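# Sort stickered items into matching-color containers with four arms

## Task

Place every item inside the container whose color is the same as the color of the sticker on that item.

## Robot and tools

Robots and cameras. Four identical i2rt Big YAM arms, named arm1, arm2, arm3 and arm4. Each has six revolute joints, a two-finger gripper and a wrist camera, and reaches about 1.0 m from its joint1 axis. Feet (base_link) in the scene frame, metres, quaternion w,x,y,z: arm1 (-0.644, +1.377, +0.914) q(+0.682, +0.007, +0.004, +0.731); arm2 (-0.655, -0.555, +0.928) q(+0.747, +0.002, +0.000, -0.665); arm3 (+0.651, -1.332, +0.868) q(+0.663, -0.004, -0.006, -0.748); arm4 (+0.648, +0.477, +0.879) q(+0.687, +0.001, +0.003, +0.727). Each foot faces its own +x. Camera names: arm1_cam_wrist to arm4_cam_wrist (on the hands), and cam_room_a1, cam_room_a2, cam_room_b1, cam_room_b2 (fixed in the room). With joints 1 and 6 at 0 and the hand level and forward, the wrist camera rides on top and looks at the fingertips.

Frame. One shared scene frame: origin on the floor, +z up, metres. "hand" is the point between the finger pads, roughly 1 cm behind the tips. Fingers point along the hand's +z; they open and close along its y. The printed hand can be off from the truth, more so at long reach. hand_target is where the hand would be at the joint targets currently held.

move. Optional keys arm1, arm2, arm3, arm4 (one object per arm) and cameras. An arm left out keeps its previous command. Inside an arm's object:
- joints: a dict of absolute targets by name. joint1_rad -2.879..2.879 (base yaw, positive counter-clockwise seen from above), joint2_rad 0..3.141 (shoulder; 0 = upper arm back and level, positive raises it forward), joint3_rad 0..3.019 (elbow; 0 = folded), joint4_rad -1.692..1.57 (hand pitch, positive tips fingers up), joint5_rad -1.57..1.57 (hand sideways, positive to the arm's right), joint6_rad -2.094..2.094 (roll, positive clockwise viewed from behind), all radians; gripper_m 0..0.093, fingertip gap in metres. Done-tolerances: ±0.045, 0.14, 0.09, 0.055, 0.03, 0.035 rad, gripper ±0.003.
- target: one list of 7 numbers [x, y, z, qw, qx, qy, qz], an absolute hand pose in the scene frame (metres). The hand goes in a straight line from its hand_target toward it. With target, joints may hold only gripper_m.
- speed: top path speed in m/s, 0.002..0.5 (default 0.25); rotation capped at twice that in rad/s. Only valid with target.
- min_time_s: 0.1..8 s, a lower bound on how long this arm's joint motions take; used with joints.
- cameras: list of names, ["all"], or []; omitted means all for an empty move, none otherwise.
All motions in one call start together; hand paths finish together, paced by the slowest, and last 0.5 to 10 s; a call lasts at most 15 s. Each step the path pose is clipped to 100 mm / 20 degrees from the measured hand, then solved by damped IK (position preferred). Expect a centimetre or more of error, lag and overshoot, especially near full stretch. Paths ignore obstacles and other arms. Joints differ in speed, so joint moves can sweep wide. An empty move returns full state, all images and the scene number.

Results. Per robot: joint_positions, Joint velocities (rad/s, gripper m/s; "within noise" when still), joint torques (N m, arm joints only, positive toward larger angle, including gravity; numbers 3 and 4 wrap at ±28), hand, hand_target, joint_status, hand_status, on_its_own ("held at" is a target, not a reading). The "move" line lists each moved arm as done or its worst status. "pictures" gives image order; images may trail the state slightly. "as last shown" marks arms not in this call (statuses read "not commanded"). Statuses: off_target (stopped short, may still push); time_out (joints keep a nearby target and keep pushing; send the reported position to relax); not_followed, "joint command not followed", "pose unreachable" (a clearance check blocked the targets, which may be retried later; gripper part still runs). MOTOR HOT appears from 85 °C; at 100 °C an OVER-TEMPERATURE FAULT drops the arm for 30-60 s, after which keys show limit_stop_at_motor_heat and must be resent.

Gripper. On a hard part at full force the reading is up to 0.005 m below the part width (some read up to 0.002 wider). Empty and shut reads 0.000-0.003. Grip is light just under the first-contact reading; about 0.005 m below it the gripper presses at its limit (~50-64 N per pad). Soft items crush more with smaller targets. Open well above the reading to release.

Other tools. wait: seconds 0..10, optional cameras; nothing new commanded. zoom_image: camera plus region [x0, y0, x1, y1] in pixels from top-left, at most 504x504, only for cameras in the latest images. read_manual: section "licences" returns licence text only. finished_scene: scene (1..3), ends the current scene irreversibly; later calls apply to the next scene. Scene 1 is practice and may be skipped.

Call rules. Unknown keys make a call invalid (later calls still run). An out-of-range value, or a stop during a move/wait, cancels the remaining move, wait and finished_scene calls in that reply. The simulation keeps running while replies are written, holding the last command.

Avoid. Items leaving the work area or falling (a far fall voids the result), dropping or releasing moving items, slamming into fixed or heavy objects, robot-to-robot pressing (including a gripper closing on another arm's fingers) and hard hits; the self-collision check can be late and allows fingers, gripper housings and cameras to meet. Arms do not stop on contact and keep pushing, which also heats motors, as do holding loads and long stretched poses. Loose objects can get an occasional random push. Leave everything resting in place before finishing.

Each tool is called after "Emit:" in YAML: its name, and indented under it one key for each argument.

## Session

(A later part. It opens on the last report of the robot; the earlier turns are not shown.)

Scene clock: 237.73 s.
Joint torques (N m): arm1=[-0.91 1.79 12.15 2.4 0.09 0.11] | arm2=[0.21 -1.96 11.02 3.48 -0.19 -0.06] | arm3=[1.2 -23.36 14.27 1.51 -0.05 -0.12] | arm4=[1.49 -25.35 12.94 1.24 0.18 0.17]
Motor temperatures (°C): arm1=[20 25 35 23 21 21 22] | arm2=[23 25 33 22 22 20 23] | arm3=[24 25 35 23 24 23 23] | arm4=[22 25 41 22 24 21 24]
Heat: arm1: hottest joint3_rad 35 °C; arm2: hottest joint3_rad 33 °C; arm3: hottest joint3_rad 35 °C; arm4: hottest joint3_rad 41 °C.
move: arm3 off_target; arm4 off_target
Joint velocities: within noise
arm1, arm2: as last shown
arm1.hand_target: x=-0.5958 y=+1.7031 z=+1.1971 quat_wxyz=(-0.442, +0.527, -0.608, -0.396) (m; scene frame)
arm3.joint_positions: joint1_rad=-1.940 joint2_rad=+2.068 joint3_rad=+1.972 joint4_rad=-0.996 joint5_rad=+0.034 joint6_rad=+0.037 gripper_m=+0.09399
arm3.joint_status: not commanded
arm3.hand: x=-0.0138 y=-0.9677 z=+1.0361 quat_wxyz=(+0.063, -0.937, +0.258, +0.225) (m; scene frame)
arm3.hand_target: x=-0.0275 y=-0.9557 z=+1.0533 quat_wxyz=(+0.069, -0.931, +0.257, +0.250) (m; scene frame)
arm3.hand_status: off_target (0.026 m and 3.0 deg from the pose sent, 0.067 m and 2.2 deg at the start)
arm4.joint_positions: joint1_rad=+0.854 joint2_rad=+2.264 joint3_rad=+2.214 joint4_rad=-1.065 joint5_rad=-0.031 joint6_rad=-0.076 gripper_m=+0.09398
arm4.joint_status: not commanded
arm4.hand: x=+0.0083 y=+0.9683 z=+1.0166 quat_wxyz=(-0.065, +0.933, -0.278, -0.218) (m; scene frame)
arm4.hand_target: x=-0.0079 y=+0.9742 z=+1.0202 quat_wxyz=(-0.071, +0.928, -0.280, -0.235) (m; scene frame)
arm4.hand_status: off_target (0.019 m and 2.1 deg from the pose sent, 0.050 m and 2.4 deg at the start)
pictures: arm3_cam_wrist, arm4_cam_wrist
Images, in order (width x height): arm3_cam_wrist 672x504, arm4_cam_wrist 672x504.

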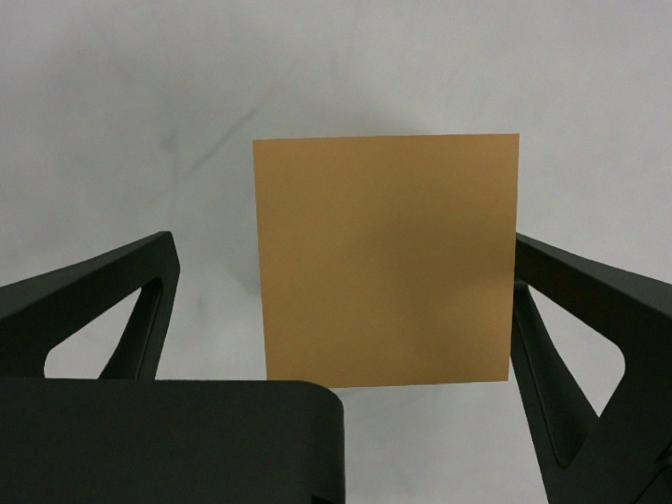

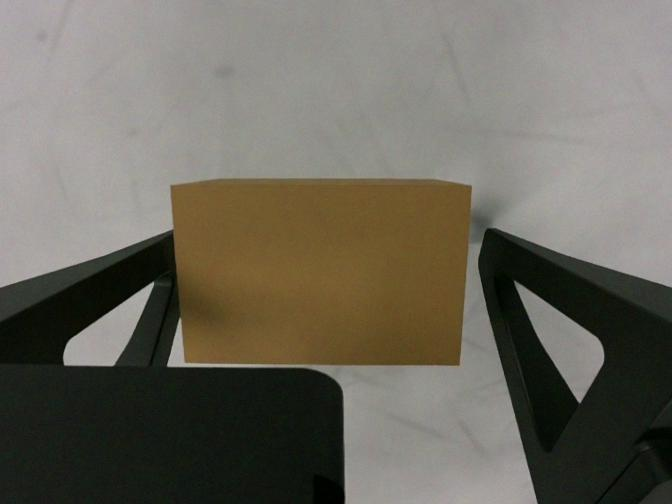

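Emit:
move:
  arm3: {"target":[-0.02,-0.940,1.053,-0.0687,0.9312,-0.2565,-0.2495],"speed":0.05}
  arm4: {"target":[-0.014,0.965,1.02,-0.0705,0.9286,-0.2795,-0.2341],"speed":0.05}
  cameras: ["arm3_cam_wrist","arm4_cam_wrist"]

Scene clock: 246.30 s.
Joint torques (N m): arm1=[-0.85 1.26 12.1 2.52 0.08 0.11] | arm2=[0.15 -2.02 10.97 3.43 -0.19 -0.06] | arm3=[0.79 -23.53 14.12 1.44 -0.06 -0.13] | arm4=[1.26 -25.52 12.21 1.26 0.18 0.16]
Motor temperatures (°C): arm1=[20 24 35 23 21 21 22] | arm2=[23 25 33 23 22 20 23] | arm3=[24 25 34 23 24 23 23] | arm4=[22 25 40 22 24 21 24]
Heat: arm1: hottest joint3_rad 35 °C; arm2: hottest joint3_rad 33 °C; arm3: hottest joint3_rad 34 °C; arm4: hottest joint3_rad 40 °C.
move: arm3 off_target; arm4 off_target
Joint velocities: within noise
arm1, arm2: as last shown
arm3.joint_positions: joint1_rad=-1.961 joint2_rad=+2.068 joint3_rad=+1.972 joint4_rad=-0.995 joint5_rad=+0.021 joint6_rad=+0.016 gripper_m=+0.09399
arm3.joint_status: not commanded
arm3.hand: x=-0.0075 y=-0.9558 z=+1.0361 quat_wxyz=(+0.062, -0.938, +0.257, +0.226) (m; scene frame)
arm3.hand_target: x=-0.0185 y=-0.9406 z=+1.0533 quat_wxyz=(+0.069, -0.931, +0.257, +0.250) (m; scene frame)
arm3.hand_status: off_target (0.026 m and 2.9 deg from the pose sent, 0.033 m and 3.0 deg at the start)
arm4.joint_positions: joint1_rad=+0.872 joint2_rad=+2.264 joint3_rad=+2.214 joint4_rad=-1.062 joint5_rad=-0.024 joint6_rad=-0.063 gripper_m=+0.09398
arm4.joint_status: not commanded
arm4.hand: x=+0.0002 y=+0.9587 z=+1.0170 quat_wxyz=(-0.065, +0.934, -0.276, -0.219) (m; scene frame)
arm4.hand_target: x=-0.0133 y=+0.9643 z=+1.0202 quat_wxyz=(-0.070, +0.928, -0.279, -0.234) (m; scene frame)
arm4.hand_status: off_target (0.016 m and 2.0 deg from the pose sent, 0.023 m and 2.1 deg at the start)
pictures: arm3_cam_wrist, arm4_cam_wrist
Images, in order (width x height): arm3_cam_wrist 672x504, arm4_cam_wrist 672x504.

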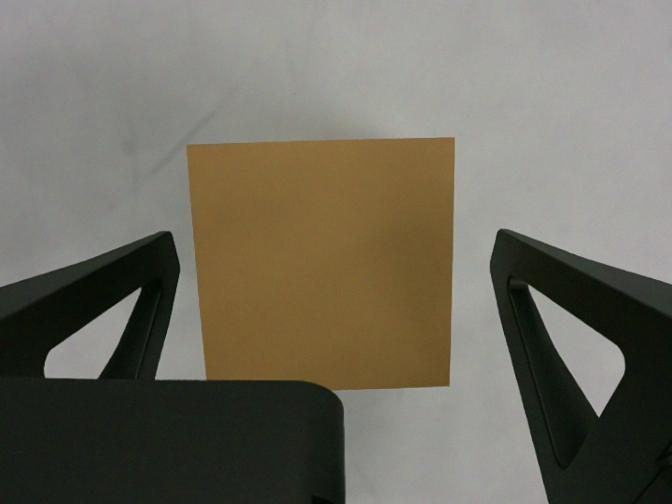

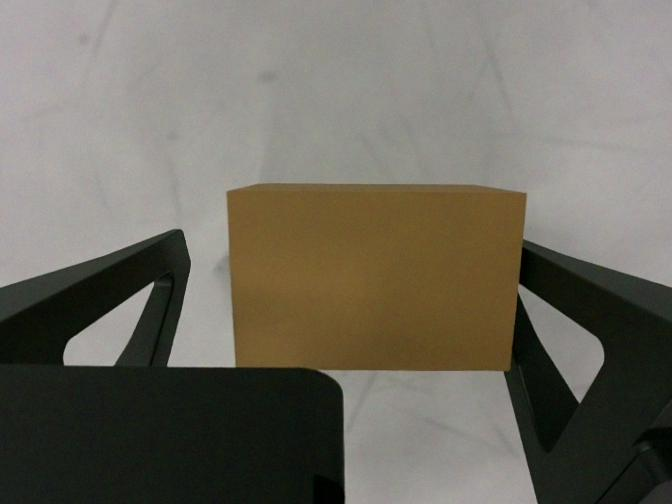

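Emit:
move:
  arm3: {"joints":{"gripper_m":0.044}}
  arm4: {"target":[-0.008,0.974,1.02,-0.0705,0.9286,-0.2795,-0.2341],"speed":0.05}
  cameras: ["arm3_cam_wrist","arm4_cam_wrist"]

Scene clock: 252.40 s.
Joint torques (N m): arm1=[-1.03 2.26 12.14 2.41 0.1 0.11] | arm2=[0.21 -1.96 10.99 3.47 -0.2 -0.06] | arm3=[0.85 -23.47 14.05 1.48 -0.03 -0.12] | arm4=[0.38 -26.05 12.44 1.22 -0.07 0.05]
Motor temperatures (°C): arm1=[20 24 35 23 21 21 22] | arm2=[23 25 33 23 22 20 23] | arm3=[24 25 34 23 24 23 23] | arm4=[22 25 40 22 24 21 24]
Heat: arm1: hottest joint3_rad 35 °C; arm2: hottest joint3_rad 33 °C; arm3: hottest joint3_rad 34 °C; arm4: hottest joint3_rad 40 °C.
move: arm3 off_target; arm4 off_target
Joint velocities: within noise
arm1, arm2: as last shown
arm3.joint_positions: joint1_rad=-1.961 joint2_rad=+2.068 joint3_rad=+1.972 joint4_rad=-0.995 joint5_rad=+0.020 joint6_rad=+0.015 gripper_m=+0.05327
arm3.joint_status: gripper_m off_target (ended at +0.05330, target +0.04400)
arm3.hand: x=-0.0076 y=-0.9560 z=+1.0361 quat_wxyz=(+0.061, -0.938, +0.256, +0.226) (m; scene frame)
arm3.hand_target: x=-0.0185 y=-0.9406 z=+1.0533 quat_wxyz=(+0.069, -0.931, +0.257, +0.250) (m; scene frame)
arm3.hand_status: not commanded
arm4.joint_positions: joint1_rad=+0.870 joint2_rad=+2.264 joint3_rad=+2.214 joint4_rad=-1.061 joint5_rad=-0.023 joint6_rad=-0.063 gripper_m=+0.09398
arm4.joint_status: not commanded
arm4.hand: x=+0.0008 y=+0.9602 z=+1.0171 quat_wxyz=(-0.066, +0.933, -0.277, -0.219) (m; scene frame)
arm4.hand_target: x=-0.0071 y=+0.9735 z=+1.0202 quat_wxyz=(-0.071, +0.928, -0.279, -0.234) (m; scene frame)
arm4.hand_status: off_target (0.017 m and 1.9 deg from the pose sent, 0.018 m and 2.0 deg at the start)
pictures: arm3_cam_wrist, arm4_cam_wrist
Images, in order (width x height): arm3_cam_wrist 672x504, arm4_cam_wrist 672x504.

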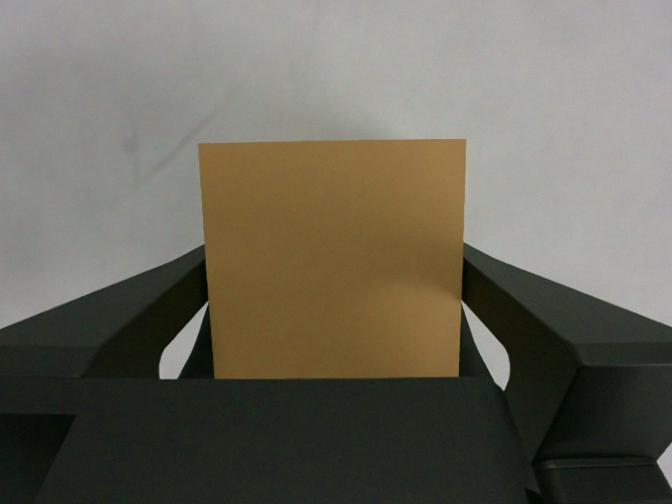

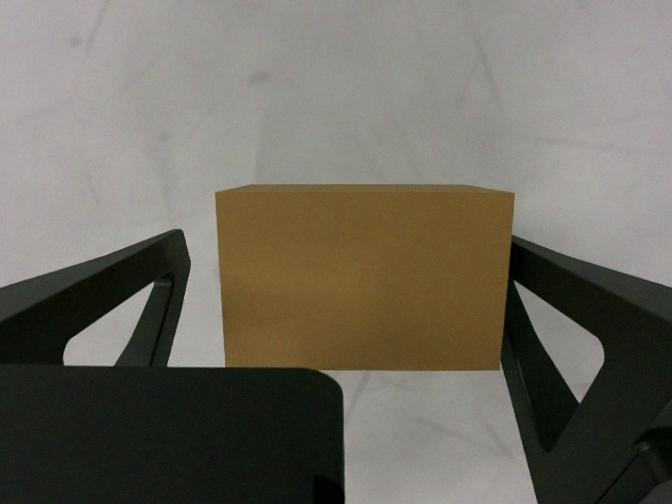

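Emit:
move:
  arm3: {"target":[0.035,-0.98,1.11,-0.0687,0.9312,-0.2565,-0.2495],"speed":0.12}
  arm4: {"target":[-0.003,0.981,1.02,-0.0705,0.9286,-0.2795,-0.2341],"speed":0.05}
  cameras: ["arm3_cam_wrist","arm4_cam_wrist"]

Scene clock: 256.83 s.
Joint torques (N m): arm1=[-1.08 1.67 12.15 2.59 0.09 0.08] | arm2=[0.26 -2.08 10.97 3.47 -0.19 -0.06] | arm3=[1.61 -23 9.29 0.72 0.13 0] | arm4=[0.79 -25.58 12.66 1.05 -0.09 -0.05]
Motor temperatures (°C): arm1=[20 24 34 23 21 21 22] | arm2=[23 25 34 23 22 20 23] | arm3=[24 25 34 23 24 23 23] | arm4=[22 25 39 22 24 21 24]
Heat: arm1: hottest joint3_rad 34 °C; arm2: hottest joint3_rad 34 °C; arm3: hottest joint3_rad 34 °C; arm4: hottest joint3_rad 39 °C.
move: arm3 done; arm4 off_target
Joint velocities: within noise
arm1, arm2: as last shown
arm3.joint_positions: joint1_rad=-1.961 joint2_rad=+1.882 joint3_rad=+1.853 joint4_rad=-1.008 joint5_rad=+0.022 joint6_rad=+0.015 gripper_m=+0.05327
arm3.joint_status: not commanded
arm3.hand: x=+0.0330 y=-0.9775 z=+1.1070 quat_wxyz=(+0.068, -0.931, +0.255, +0.250) (m; scene frame)
arm3.hand_target: x=+0.0350 y=-0.9799 z=+1.1098 quat_wxyz=(+0.069, -0.931, +0.257, +0.249) (m; scene frame)
arm3.hand_status: done (0.004 m and 0.2 deg from the pose sent, 0.089 m and 2.9 deg at the start)
arm4.joint_positions: joint1_rad=+0.857 joint2_rad=+2.264 joint3_rad=+2.214 joint4_rad=-1.061 joint5_rad=-0.028 joint6_rad=-0.063 gripper_m=+0.09398
arm4.joint_status: not commanded
arm4.hand: x=+0.0063 y=+0.9674 z=+1.0171 quat_wxyz=(-0.065, +0.932, -0.282, -0.220) (m; scene frame)
arm4.hand_target: x=-0.0022 y=+0.9803 z=+1.0202 quat_wxyz=(-0.071, +0.928, -0.279, -0.234) (m; scene frame)
arm4.hand_status: off_target (0.017 m and 1.8 deg from the pose sent, 0.021 m and 1.9 deg at the start)
pictures: arm3_cam_wrist, arm4_cam_wrist
Images, in order (width x height): arm3_cam_wrist 672x504, arm4_cam_wrist 672x504.

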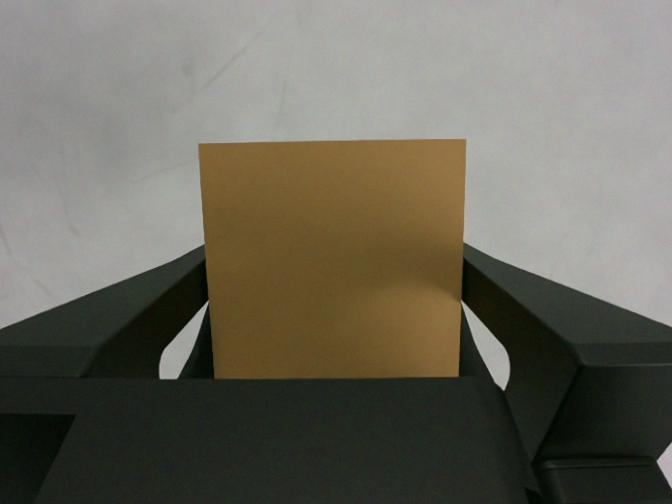

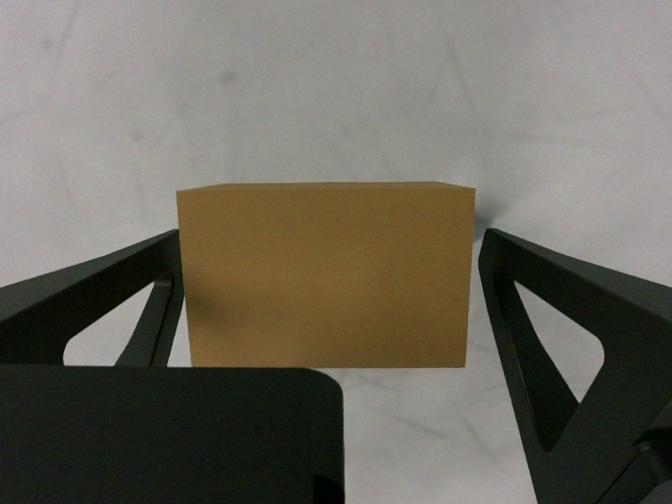

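Emit:
move:
  arm3: {"target":[0.40,-1.18,1.14,-0.0687,0.9312,-0.2565,-0.2495],"speed":0.2}
  arm4: {"joints":{"gripper_m":0.06}}
  cameras: ["arm4_cam_wrist"]

Emit:
move:
  arm4: {"target":[0.055,0.93,1.09,-0.0705,0.9286,-0.2795,-0.2341],"speed":0.12}
  cameras: ["arm4_cam_wrist"]

Scene clock: 264.77 s.
Joint torques (N m): arm1=[-0.91 1.73 12.29 2.61 0.1 0.1] | arm2=[0.15 -2.02 11.02 3.47 -0.19 -0.06] | arm3=[0.73 -1.96 9.4 0.77 -0.07 -0.11] | arm4=[0.97 -25.64 12.64 1.21 -0.04 -0.09]
Motor temperatures (°C): arm1=[20 24 34 23 21 21 22] | arm2=[23 25 34 23 22 20 23] | arm3=[24 25 34 23 24 23 24] | arm4=[22 25 39 22 24 21 25]
Heat: arm1: hottest joint3_rad 34 °C; arm2: hottest joint3_rad 34 °C; arm3: hottest joint3_rad 34 °C; arm4: hottest joint3_rad 39 °C.
move: arm3 done; arm4 off_target
Joint velocities: within noise
arm1, arm2: as last shown
arm3.joint_positions: joint1_rad=-1.961 joint2_rad=+0.731 joint3_rad=+0.880 joint4_rad=-1.174 joint5_rad=+0.021 joint6_rad=+0.015 gripper_m=+0.05327
arm3.joint_status: not commanded
arm3.hand: x=+0.3981 y=-1.1817 z=+1.1440 quat_wxyz=(+0.070, -0.930, +0.255, +0.257) (m; scene frame)
arm3.hand_target: x=+0.4000 y=-1.1801 z=+1.1399 quat_wxyz=(+0.069, -0.931, +0.257, +0.249) (m; scene frame)
arm3.hand_status: done (0.005 m and 0.9 deg from the pose sent, 0.420 m and 0.2 deg at the start)
arm4.joint_positions: joint1_rad=+0.857 joint2_rad=+2.264 joint3_rad=+2.214 joint4_rad=-1.061 joint5_rad=-0.030 joint6_rad=-0.063 gripper_m=+0.06932
arm4.joint_status: gripper_m off_target (ended at +0.06935, target +0.06000)
arm4.hand: x=+0.0061 y=+0.9672 z=+1.0171 quat_wxyz=(-0.064, +0.932, -0.282, -0.220) (m; scene frame)
arm4.hand_target: x=-0.0022 y=+0.9802 z=+1.0202 quat_wxyz=(-0.071, +0.928, -0.279, -0.235) (m; scene frame)
arm4.hand_status: not commanded
pictures: arm4_cam_wrist
Images, in order (width x height): arm4_cam_wrist 672x504.

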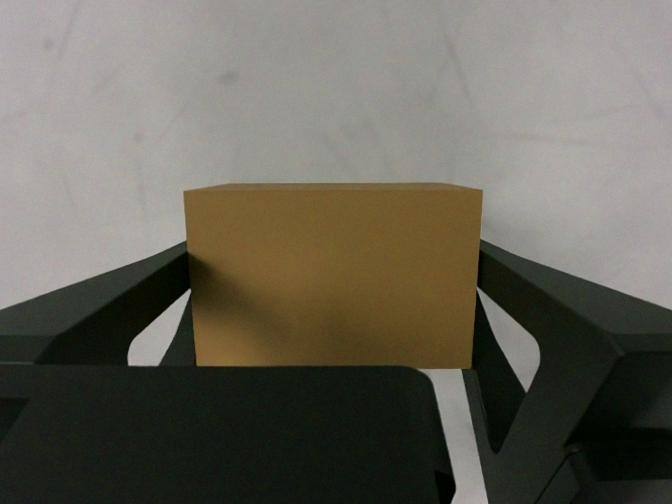

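Scene clock: 266.37 s.
Joint torques (N m): arm1=[-1.38 1.9 12.07 2.56 0.06 0.14] | arm2=[0.26 -2.02 10.99 3.44 -0.19 -0.05] | arm3=[0.67 -2.02 9.36 0.79 -0.07 -0.11] | arm4=[0.67 -25.47 9.22 0.83 0.09 0.04]
Motor temperatures (°C): arm1=[20 24 34 23 21 21 22] | arm2=[23 25 34 23 22 20 23] | arm3=[24 25 34 23 24 23 24] | arm4=[22 26 39 22 24 21 25]
Heat: arm1: hottest joint3_rad 34 °C; arm2: hottest joint3_rad 34 °C; arm3: hottest joint3_rad 34 °C; arm4: hottest joint3_rad 39 °C.
move: arm4 done
Joint velocities: within noise
arm1, arm2, arm3: as last shown
arm4.joint_positions: joint1_rad=+0.857 joint2_rad=+2.029 joint3_rad=+1.983 joint4_rad=-1.051 joint5_rad=-0.030 joint6_rad=-0.063 gripper_m=+0.06932
arm4.joint_status: not commanded
arm4.hand: x=+0.0559 y=+0.9293 z=+1.0821 quat_wxyz=(-0.067, +0.930, -0.282, -0.226) (m; scene frame)
arm4.hand_target: x=+0.0549 y=+0.9299 z=+1.0902 quat_wxyz=(-0.070, +0.929, -0.279, -0.234) (m; scene frame)
arm4.hand_status: done (0.008 m and 1.0 deg from the pose sent, 0.095 m and 1.8 deg at the start)
pictures: arm4_cam_wrist
Images, in order (width x height): arm4_cam_wrist 672x504.

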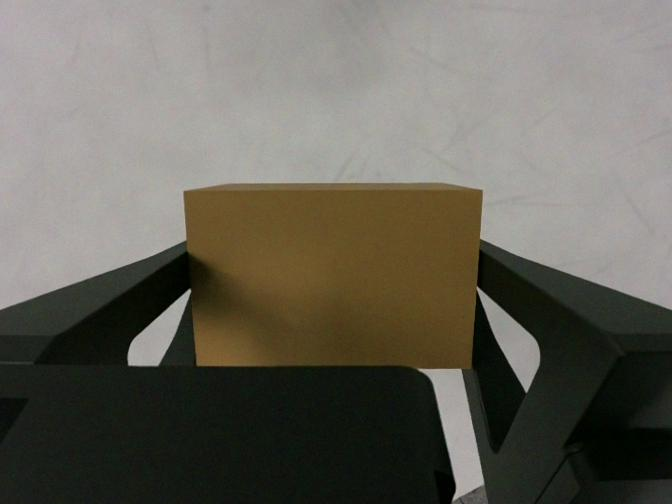

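Emit:
move:
  arm4: {"target":[0.41,0.65,1.13,-0.0705,0.9286,-0.2795,-0.2341],"speed":0.2}
  arm3: {"joints":{"joint1_rad":1.05,"joint2_rad":0.85,"joint3_rad":1.15,"joint4_rad":-1.25,"joint5_rad":0,"joint6_rad":0},"min_time_s":5}

Emit:
move:
  arm4: {"joints":{"joint1_rad":-1.17,"joint2_rad":0.85,"joint3_rad":1.15,"joint4_rad":-1.25,"joint5_rad":0,"joint6_rad":0},"min_time_s":5}
  cameras: ["arm3_cam_wrist","arm4_cam_wrist"]

Scene clock: 276.57 s.
Joint torques (N m): arm1=[-1.03 1.55 12.22 2.62 0.06 0.13] | arm2=[0.15 -2.02 10.99 3.47 -0.19 -0.06] | arm3=[1.85 -3.02 14.69 0.85 0 -0.11] | arm4=[1.67 -2.26 9.35 0.38 0.19 0.16]
Motor temperatures (°C): arm1=[20 24 34 23 21 21 22] | arm2=[23 25 34 23 22 20 23] | arm3=[24 25 35 23 24 23 24] | arm4=[22 26 39 22 24 21 25]
Heat: arm1: hottest joint3_rad 34 °C; arm2: hottest joint3_rad 34 °C; arm3: hottest joint3_rad 35 °C; arm4: hottest joint3_rad 39 °C.
move: arm3 done; arm4 done
Joint velocities: within noise
arm1, arm2: as last shown
arm3.joint_positions: joint1_rad=+1.042 joint2_rad=+0.842 joint3_rad=+1.089 joint4_rad=-1.244 joint5_rad=+0.001 joint6_rad=+0.007 gripper_m=+0.05327
arm3.joint_status: all done
arm3.hand: x=+0.9093 y=-1.5239 z=+1.2137 quat_wxyz=(-0.271, -0.307, -0.907, +0.096) (m; scene frame)
arm3.hand_target: x=+0.9163 y=-1.5256 z=+1.2416 quat_wxyz=(-0.293, -0.298, -0.903, +0.102) (m; scene frame)
arm3.hand_status: not commanded
arm4.joint_positions: joint1_rad=+0.874 joint2_rad=+0.761 joint3_rad=+0.834 joint4_rad=-1.138 joint5_rad=-0.021 joint6_rad=-0.058 gripper_m=+0.06932
arm4.joint_status: not commanded
arm4.hand: x=+0.4102 y=+0.6521 z=+1.1316 quat_wxyz=(-0.074, +0.928, -0.276, -0.240) (m; scene frame)
arm4.hand_target: x=+0.4100 y=+0.6500 z=+1.1302 quat_wxyz=(-0.071, +0.928, -0.279, -0.234) (m; scene frame)
arm4.hand_status: done (0.003 m and 0.9 deg from the pose sent, 0.454 m and 1.0 deg at the start)
pictures: none

Scene clock: 281.90 s.
Joint torques (N m): arm1=[-0.26 1.55 12.31 2.45 0.08 0.14] | arm2=[0.26 -2.02 10.97 3.45 -0.19 -0.05] | arm3=[1.73 -2.96 14.68 0.87 0.02 -0.11] | arm4=[0.38 -2.96 13.23 0.53 0.16 0.19]
Motor temperatures (°C): arm1=[20 24 34 23 21 21 22] | arm2=[23 25 34 23 22 20 23] | arm3=[24 25 36 23 24 23 24] | arm4=[22 26 40 22 24 21 25]
Heat: arm1: hottest joint3_rad 34 °C; arm2: hottest joint3_rad 34 °C; arm3: hottest joint3_rad 36 °C; arm4: hottest joint3_rad 40 °C.
move: arm4 done
Joint velocities: within noise
arm1.joint_positions: joint1_rad=-0.205 joint2_rad=+0.459 joint3_rad=+0.450 joint4_rad=-0.320 joint5_rad=-0.002 joint6_rad=-0.008 gripper_m=+0.09297
arm1.joint_status: not commanded
arm1.hand: x=-0.5946 y=+1.7027 z=+1.1895 quat_wxyz=(-0.435, +0.534, -0.614, -0.386) (m; scene frame)
arm1.hand_target: x=-0.5958 y=+1.7031 z=+1.1971 quat_wxyz=(-0.442, +0.527, -0.608, -0.396) (m; scene frame)
arm1.hand_status: not commanded
arm2.joint_positions: joint1_rad=+0.007 joint2_rad=+0.461 joint3_rad=+0.466 joint4_rad=-0.321 joint5_rad=+0.004 joint6_rad=+0.012 gripper_m=+0.08494
arm2.joint_status: not commanded
arm2.hand: x=-0.6160 y=-0.8844 z=+1.2114 quat_wxyz=(-0.441, -0.542, -0.603, +0.385) (m; scene frame)
arm2.hand_target: x=-0.6176 y=-0.8834 z=+1.2100 quat_wxyz=(-0.443, -0.536, -0.602, +0.393) (m; scene frame)
arm2.hand_status: not commanded
arm3: as last shown
arm4.joint_positions: joint1_rad=-1.168 joint2_rad=+0.837 joint3_rad=+1.092 joint4_rad=-1.240 joint5_rad=-0.002 joint6_rad=-0.014 gripper_m=+0.06933
arm4.joint_status: all done
arm4.hand: x=+0.9414 y=+0.6227 z=+1.2242 quat_wxyz=(-0.279, +0.225, -0.931, -0.064) (m; scene frame)
arm4.hand_target: x=+0.9478 y=+0.6247 z=+1.2481 quat_wxyz=(-0.295, +0.216, -0.928, -0.068) (m; scene frame)
arm4.hand_status: not commanded
pictures: arm3_cam_wrist, arm4_cam_wrist
Images, in order (width x height): arm3_cam_wrist 672x504, arm4_cam_wrist 672x504.

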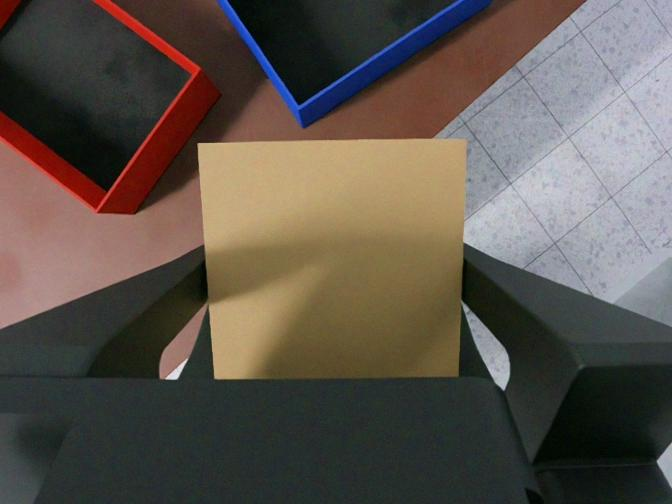

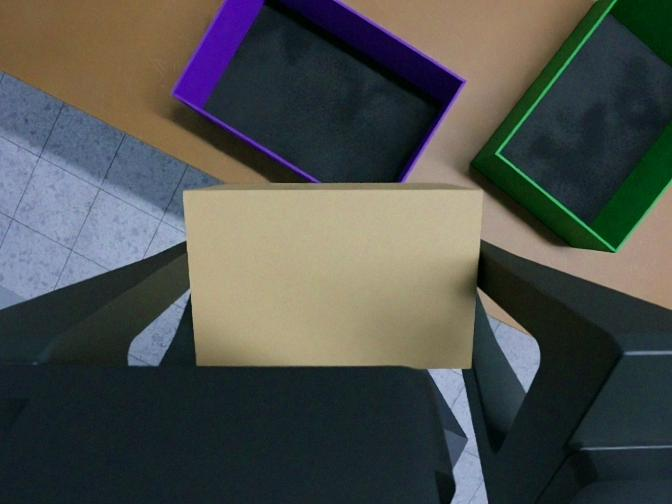

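Emit:
move:
  arm3: {"target":[1.122,-1.681,0.98,-0.2458,-0.3025,-0.9174,0.0811],"speed":0.15}
  arm4: {"target":[1.08,0.687,0.97,-0.2522,0.2173,-0.9412,-0.0582],"speed":0.15}
  cameras: ["arm3_cam_wrist","arm4_cam_wrist"]

Scene clock: 292.67 s.
Joint torques (N m): arm1=[-1.26 1.61 12.1 2.45 0.1 0.11] | arm2=[0.21 -2.02 11.02 3.48 -0.18 -0.06] | arm3=[1.67 -16.03 12.72 1.54 -0.07 -0.11] | arm4=[0.44 -11.22 7.97 1.44 0.08 0.16]
Motor temperatures (°C): arm1=[20 24 34 23 21 21 22] | arm2=[23 25 34 23 22 20 23] | arm3=[24 25 37 23 24 23 24] | arm4=[22 25 39 22 24 21 26]
Heat: arm1: hottest joint3_rad 34 °C; arm2: hottest joint3_rad 34 °C; arm3: hottest joint3_rad 37 °C; arm4: hottest joint3_rad 39 °C.
move: arm3 off_target; arm4 done
Joint velocities: within noise
arm1, arm2: as last shown
arm3.joint_positions: joint1_rad=+1.042 joint2_rad=+1.663 joint3_rad=+1.130 joint4_rad=-0.589 joint5_rad=-0.009 joint6_rad=+0.007 gripper_m=+0.05327
arm3.joint_status: not commanded
arm3.hand: x=+1.0984 y=-1.6687 z=+0.9563 quat_wxyz=(-0.215, -0.312, -0.923, +0.072) (m; scene frame)
arm3.hand_target: x=+1.1204 y=-1.6799 z=+0.9807 quat_wxyz=(-0.246, -0.303, -0.917, +0.081) (m; scene frame)
arm3.hand_status: off_target (0.036 m and 3.8 deg from the pose sent, 0.353 m and 3.5 deg at the start)
arm4.joint_positions: joint1_rad=-1.168 joint2_rad=+1.416 joint3_rad=+0.845 joint4_rad=-0.487 joint5_rad=-0.002 joint6_rad=-0.014 gripper_m=+0.06933
arm4.joint_status: not commanded
arm4.hand: x=+1.0730 y=+0.6875 z=+0.9689 quat_wxyz=(-0.244, +0.227, -0.941, -0.056) (m; scene frame)
arm4.hand_target: x=+1.0798 y=+0.6869 z=+0.9700 quat_wxyz=(-0.252, +0.217, -0.941, -0.058) (m; scene frame)
arm4.hand_status: done (0.007 m and 1.4 deg from the pose sent, 0.297 m and 3.4 deg at the start)
pictures: arm3_cam_wrist, arm4_cam_wrist
Images, in order (width x height): arm3_cam_wrist 672x504, arm4_cam_wrist 672x504.

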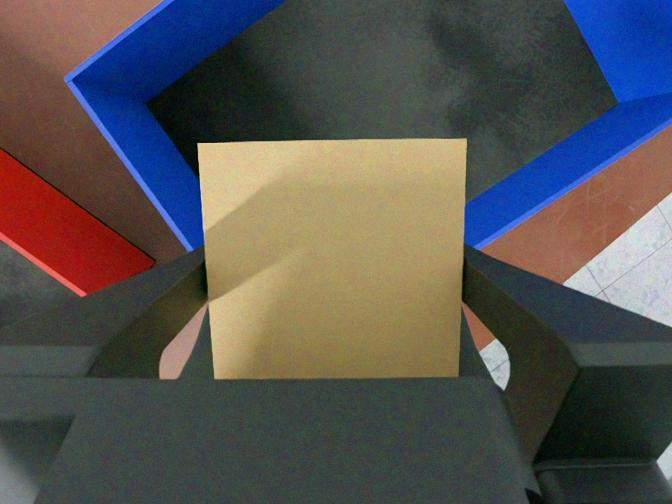

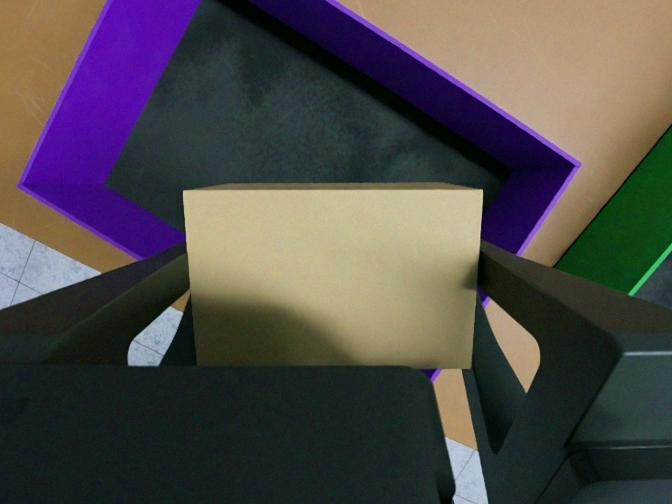

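Emit:
move:
  arm3: {"target":[1.162,-1.75,0.93,-0.2458,-0.3025,-0.9174,0.0811],"speed":0.1}
  arm4: {"target":[1.092,0.728,0.9,-0.2522,0.2173,-0.9412,-0.0582],"speed":0.1}
  cameras: ["arm3_cam_wrist","arm4_cam_wrist"]

Scene clock: 307.07 s.
Joint torques (N m): arm1=[-0.91 1.9 12.23 2.47 0.1 0.09] | arm2=[0.26 -1.96 11 3.45 -0.19 -0.06] | arm3=[0.15 -19.02 12.51 1.48 -0.1 -0.11] | arm4=[1.44 -12.98 7.31 1.37 0.23 0.17]
Motor temperatures (°C): arm1=[20 24 35 23 21 21 22] | arm2=[23 25 34 23 22 20 23] | arm3=[24 25 35 23 24 23 24] | arm4=[22 25 38 22 24 21 26]
Heat: arm1: hottest joint3_rad 35 °C; arm2: hottest joint3_rad 34 °C; arm3: hottest joint3_rad 35 °C; arm4: hottest joint3_rad 38 °C.
move: arm3 off_target; arm4 done
Joint velocities: within noise
arm1, arm2: as last shown
arm3.joint_positions: joint1_rad=+1.008 joint2_rad=+1.891 joint3_rad=+1.315 joint4_rad=-0.538 joint5_rad=-0.035 joint6_rad=-0.039 gripper_m=+0.05327
arm3.joint_status: not commanded
arm3.hand: x=+1.1468 y=-1.7277 z=+0.9113 quat_wxyz=(-0.220, -0.303, -0.925, +0.070) (m; scene frame)
arm3.hand_target: x=+1.1605 y=-1.7491 z=+0.9307 quat_wxyz=(-0.246, -0.302, -0.917, +0.081) (m; scene frame)
arm3.hand_status: off_target (0.033 m and 3.3 deg from the pose sent, 0.106 m and 3.8 deg at the start)
arm4.joint_positions: joint1_rad=-1.106 joint2_rad=+1.614 joint3_rad=+0.845 joint4_rad=-0.289 joint5_rad=+0.032 joint6_rad=+0.050 gripper_m=+0.06933
arm4.joint_status: not commanded
arm4.hand: x=+1.0866 y=+0.7223 z=+0.9004 quat_wxyz=(-0.245, +0.222, -0.942, -0.055) (m; scene frame)
arm4.hand_target: x=+1.0918 y=+0.7279 z=+0.9001 quat_wxyz=(-0.252, +0.217, -0.941, -0.058) (m; scene frame)
arm4.hand_status: done (0.008 m and 1.0 deg from the pose sent, 0.082 m and 1.4 deg at the start)
pictures: arm3_cam_wrist, arm4_cam_wrist
Images, in order (width x height): arm3_cam_wrist 672x504, arm4_cam_wrist 672x504.

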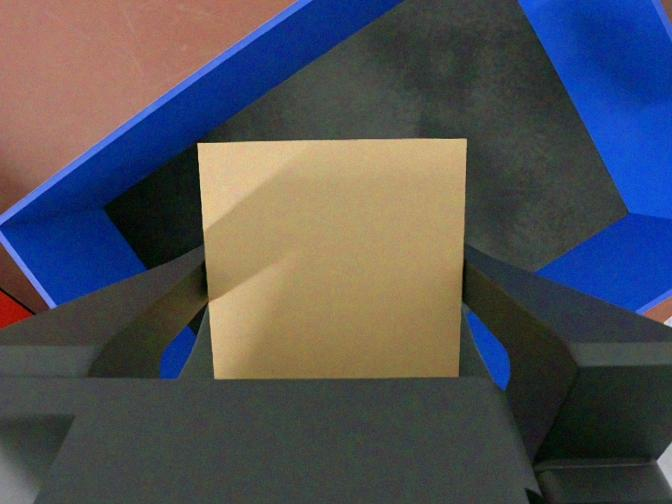

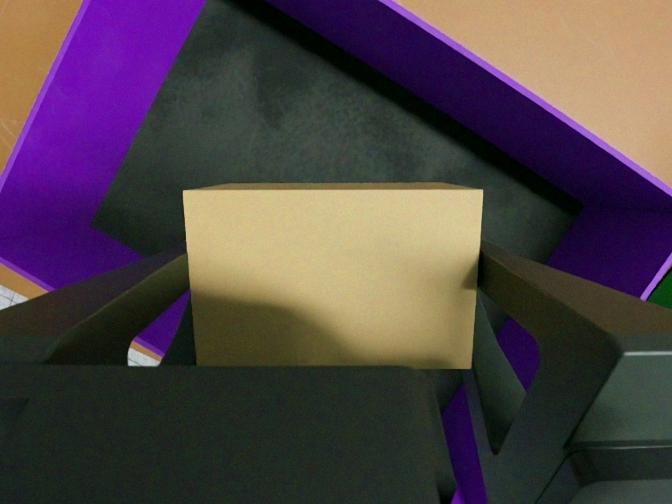

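Emit:
move:
  arm3: {"target":[1.168,-1.755,0.835,-0.2458,-0.3025,-0.9174,0.0811],"speed":0.07}
  arm4: {"target":[1.098,0.732,0.80,-0.2522,0.2173,-0.9412,-0.0582],"speed":0.07}
  cameras: ["arm3_cam_wrist","arm4_cam_wrist"]

Scene clock: 315.63 s.
Joint torques (N m): arm1=[-0.62 2.14 12.11 2.58 0.06 0.11] | arm2=[0.15 -2.02 10.97 3.45 -0.19 -0.06] | arm3=[0.44 -20.37 9.02 1.74 -0.09 -0.11] | arm4=[1.08 -14.97 5.03 1.4 0.23 0.15]
Motor temperatures (°C): arm1=[20 24 35 23 21 21 22] | arm2=[23 25 34 23 22 20 23] | arm3=[24 25 35 23 24 23 24] | arm4=[22 25 37 22 24 21 26]
Heat: arm1: hottest joint3_rad 35 °C; arm2: hottest joint3_rad 34 °C; arm3: hottest joint3_rad 35 °C; arm4: hottest joint3_rad 37 °C.
move: arm3 off_target; arm4 done
Joint velocities: within noise
arm1, arm2: as last shown
arm3.joint_positions: joint1_rad=+1.008 joint2_rad=+2.055 joint3_rad=+1.315 joint4_rad=-0.344 joint5_rad=-0.035 joint6_rad=-0.039 gripper_m=+0.05327
arm3.joint_status: not commanded
arm3.hand: x=+1.1632 y=-1.7421 z=+0.8310 quat_wxyz=(-0.234, -0.302, -0.921, +0.075) (m; scene frame)
arm3.hand_target: x=+1.1676 y=-1.7548 z=+0.8351 quat_wxyz=(-0.246, -0.303, -0.917, +0.081) (m; scene frame)
arm3.hand_status: off_target (0.014 m and 1.6 deg from the pose sent, 0.084 m and 3.3 deg at the start)
arm4.joint_positions: joint1_rad=-1.106 joint2_rad=+1.868 joint3_rad=+0.831 joint4_rad=-0.010 joint5_rad=+0.033 joint6_rad=+0.051 gripper_m=+0.06933
arm4.joint_status: not commanded
arm4.hand: x=+1.0981 y=+0.7287 z=+0.8054 quat_wxyz=(-0.250, +0.221, -0.941, -0.057) (m; scene frame)
arm4.hand_target: x=+1.0979 y=+0.7319 z=+0.8001 quat_wxyz=(-0.252, +0.217, -0.941, -0.058) (m; scene frame)
arm4.hand_status: done (0.006 m and 0.5 deg from the pose sent, 0.102 m and 1.0 deg at the start)
pictures: arm3_cam_wrist, arm4_cam_wrist
Images, in order (width x height): arm3_cam_wrist 672x504, arm4_cam_wrist 672x504.

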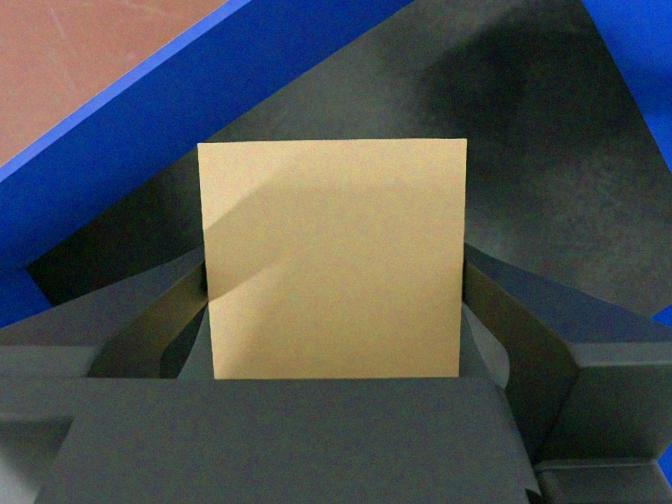

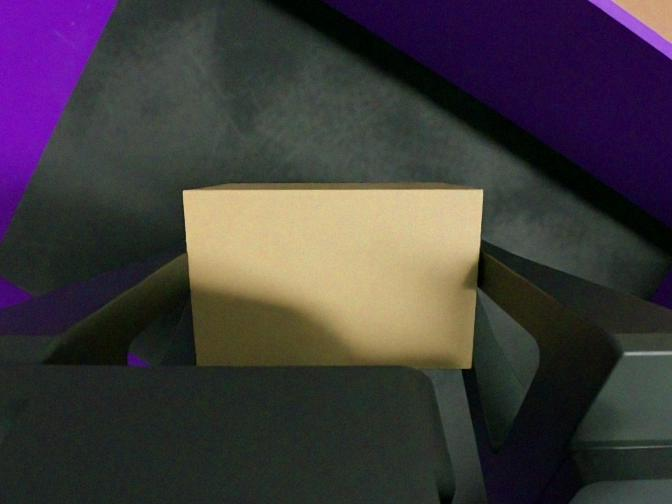

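Emit:
move:
  arm3: {"target":[1.168,-1.755,0.775,-0.2458,-0.3025,-0.9174,0.0811],"speed":0.06}
  arm4: {"target":[1.098,0.732,0.75,-0.2522,0.2173,-0.9412,-0.0582],"speed":0.06}

Emit:
move:
  arm3: {"target":[1.168,-1.755,0.757,-0.2458,-0.3025,-0.9174,0.0811],"speed":0.05}
  arm4: {"target":[1.098,0.732,0.735,-0.2522,0.2173,-0.9412,-0.0582],"speed":0.05}

Emit:
move:
  arm3: {"target":[1.168,-1.755,0.742,-0.2458,-0.3025,-0.9174,0.0811],"speed":0.05}
  arm4: {"target":[1.098,0.732,0.722,-0.2522,0.2173,-0.9412,-0.0582],"speed":0.05}
  cameras: ["cam_room_a1","cam_room_a2","cam_room_b1","cam_room_b2"]

Scene clock: 324.20 s.
Joint torques (N m): arm1=[-1.38 1.38 12.14 2.45 0.11 0.11] | arm2=[0.26 -2.08 11 3.47 -0.19 -0.06] | arm3=[0.26 -21.01 7.58 1.72 -0.05 -0.1] | arm4=[0.97 -15.27 4.6 1.5 0.26 0.16]
Motor temperatures (°C): arm1=[20 24 35 23 21 21 22] | arm2=[23 24 34 23 22 20 23] | arm3=[24 26 34 23 24 23 24] | arm4=[22 25 36 22 24 21 26]
Heat: arm1: hottest joint3_rad 35 °C; arm2: hottest joint3_rad 34 °C; arm3: hottest joint3_rad 34 °C; arm4: hottest joint3_rad 36 °C.
move: arm3 done; arm4 done
Joint velocities: within noise
arm1, arm2: as last shown
arm3.joint_positions: joint1_rad=+1.008 joint2_rad=+2.164 joint3_rad=+1.315 joint4_rad=-0.226 joint5_rad=-0.035 joint6_rad=-0.039 gripper_m=+0.05327
arm3.joint_status: not commanded
arm3.hand: x=+1.1663 y=-1.7453 z=+0.7754 quat_wxyz=(-0.238, -0.301, -0.920, +0.077) (m; scene frame)
arm3.hand_target: x=+1.1677 y=-1.7549 z=+0.7751 quat_wxyz=(-0.246, -0.303, -0.917, +0.081) (m; scene frame)
arm3.hand_status: done (0.010 m and 1.1 deg from the pose sent, 0.058 m and 1.6 deg at the start)
arm4.joint_positions: joint1_rad=-1.106 joint2_rad=+2.003 joint3_rad=+0.831 joint4_rad=+0.121 joint5_rad=+0.033 joint6_rad=+0.051 gripper_m=+0.06933
arm4.joint_status: not commanded
arm4.hand: x=+1.0955 y=+0.7271 z=+0.7545 quat_wxyz=(-0.248, +0.221, -0.942, -0.056) (m; scene frame)
arm4.hand_target: x=+1.0979 y=+0.7320 z=+0.7501 quat_wxyz=(-0.252, +0.217, -0.941, -0.058) (m; scene frame)
arm4.hand_status: done (0.007 m and 0.7 deg from the pose sent, 0.055 m and 0.5 deg at the start)
pictures: none

Scene clock: 325.17 s.
Joint torques (N m): arm1=[-1.03 1.55 12.23 2.44 0.11 0.12] | arm2=[0.21 -2.02 11.02 3.48 -0.2 -0.06] | arm3=[0.38 -20.01 7.66 1.55 -0.06 -0.1] | arm4=[1.44 -14.68 4.72 1.48 0.25 0.16]
Motor temperatures (°C): arm1=[20 24 35 23 21 21 22] | arm2=[23 24 34 23 22 20 23] | arm3=[24 26 34 23 24 23 24] | arm4=[22 25 36 22 24 21 26]
Heat: arm1: hottest joint3_rad 35 °C; arm2: hottest joint3_rad 34 °C; arm3: hottest joint3_rad 34 °C; arm4: hottest joint3_rad 36 °C.
move: arm3 done; arm4 off_target
Joint velocities: within noise
arm1, arm2: as last shown
arm3.joint_positions: joint1_rad=+1.008 joint2_rad=+2.190 joint3_rad=+1.315 joint4_rad=-0.189 joint5_rad=-0.035 joint6_rad=-0.040 gripper_m=+0.05327
arm3.joint_status: not commanded
arm3.hand: x=+1.1678 y=-1.7467 z=+0.7630 quat_wxyz=(-0.243, -0.301, -0.919, +0.079) (m; scene frame)
arm3.hand_target: x=+1.1677 y=-1.7548 z=+0.7570 quat_wxyz=(-0.246, -0.302, -0.917, +0.081) (m; scene frame)
arm3.hand_status: done (0.010 m and 0.5 deg from the pose sent, 0.021 m and 1.1 deg at the start)
arm4.joint_positions: joint1_rad=-1.106 joint2_rad=+2.034 joint3_rad=+0.831 joint4_rad=+0.158 joint5_rad=+0.033 joint6_rad=+0.054 gripper_m=+0.06933
arm4.joint_status: not commanded
arm4.hand: x=+1.0955 y=+0.7272 z=+0.7441 quat_wxyz=(-0.251, +0.220, -0.941, -0.057) (m; scene frame)
arm4.hand_target: x=+1.0978 y=+0.7319 z=+0.7353 quat_wxyz=(-0.252, +0.217, -0.941, -0.058) (m; scene frame)
arm4.hand_status: off_target (0.011 m and 0.3 deg from the pose sent, 0.020 m and 0.7 deg at the start)
pictures: none

Scene clock: 326.13 s.
Joint torques (N m): arm1=[-0.79 1.38 12.33 2.58 0.1 0.14] | arm2=[0.21 -2.08 10.97 3.44 -0.19 -0.07] | arm3=[0.38 -18.02 7.69 1.73 -0.06 -0.09] | arm4=[1.26 -12.45 4.81 1.36 0.25 0.13]
Motor temperatures (°C): arm1=[20 24 35 23 21 21 22] | arm2=[23 24 34 23 22 20 23] | arm3=[24 26 34 23 24 23 24] | arm4=[22 25 36 22 24 21 26]
Heat: arm1: hottest joint3_rad 35 °C; arm2: hottest joint3_rad 34 °C; arm3: hottest joint3_rad 34 °C; arm4: hottest joint3_rad 36 °C.
move: arm3 off_target; arm4 off_target
Joint velocities: within noise
arm1, arm2: as last shown
arm3.joint_positions: joint1_rad=+1.008 joint2_rad=+2.196 joint3_rad=+1.315 joint4_rad=-0.164 joint5_rad=-0.035 joint6_rad=-0.040 gripper_m=+0.05327
arm3.joint_status: not commanded
arm3.hand: x=+1.1709 y=-1.7492 z=+0.7626 quat_wxyz=(-0.251, -0.300, -0.917, +0.082) (m; scene frame)
arm3.hand_target: x=+1.1672 y=-1.7543 z=+0.7425 quat_wxyz=(-0.246, -0.302, -0.917, +0.081) (m; scene frame)
arm3.hand_status: off_target (0.022 m and 0.7 deg from the pose sent, 0.023 m and 0.5 deg at the start)
arm4.joint_positions: joint1_rad=-1.106 joint2_rad=+2.043 joint3_rad=+0.831 joint4_rad=+0.193 joint5_rad=+0.033 joint6_rad=+0.055 gripper_m=+0.06933
arm4.joint_status: not commanded
arm4.hand: x=+1.0999 y=+0.7297 z=+0.7440 quat_wxyz=(-0.263, +0.218, -0.938, -0.061) (m; scene frame)
arm4.hand_target: x=+1.0970 y=+0.7314 z=+0.7229 quat_wxyz=(-0.252, +0.217, -0.941, -0.058) (m; scene frame)
arm4.hand_status: off_target (0.022 m and 1.3 deg from the pose sent, 0.023 m and 0.3 deg at the start)
pictures: cam_room_a1, cam_room_a2, cam_room_b1, cam_room_b2
Images, in order (width x height): cam_room_a1 672x504, cam_room_a2 672x504, cam_room_b1 672x504, cam_room_b2 672x504.

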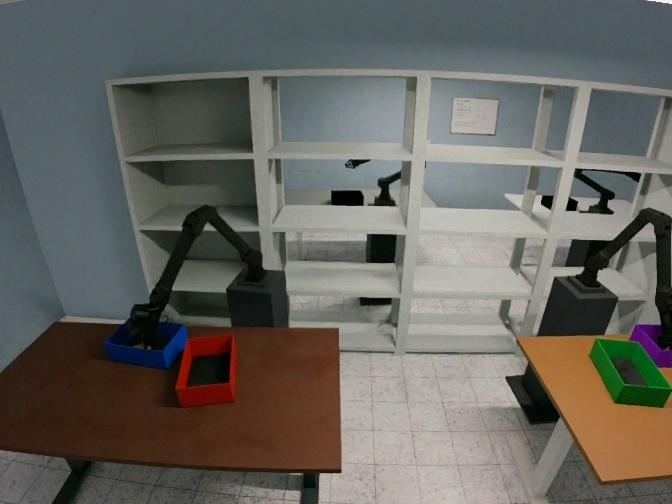

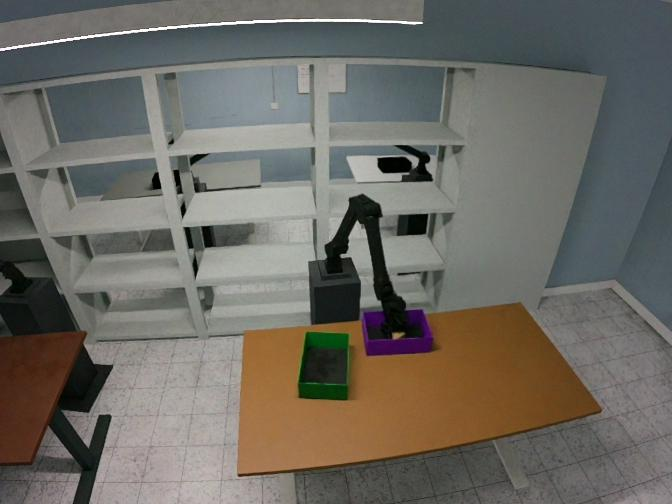

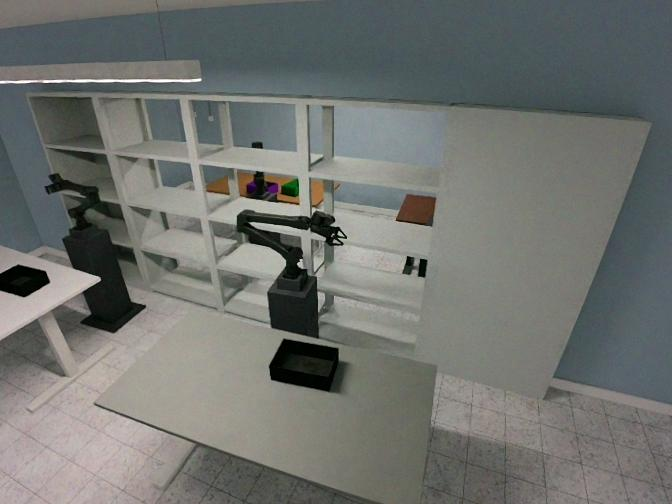

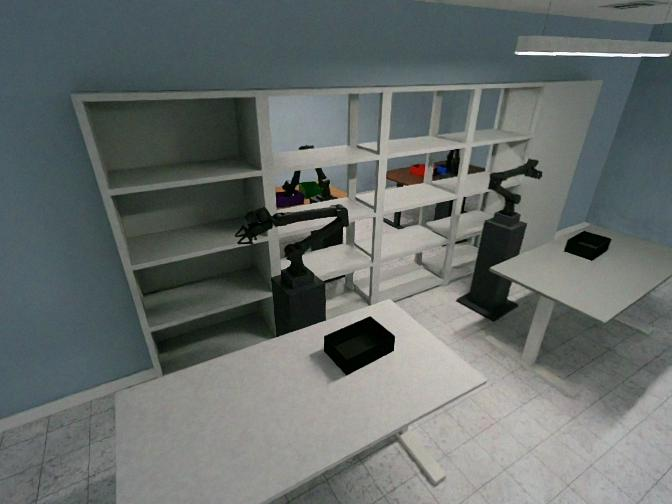

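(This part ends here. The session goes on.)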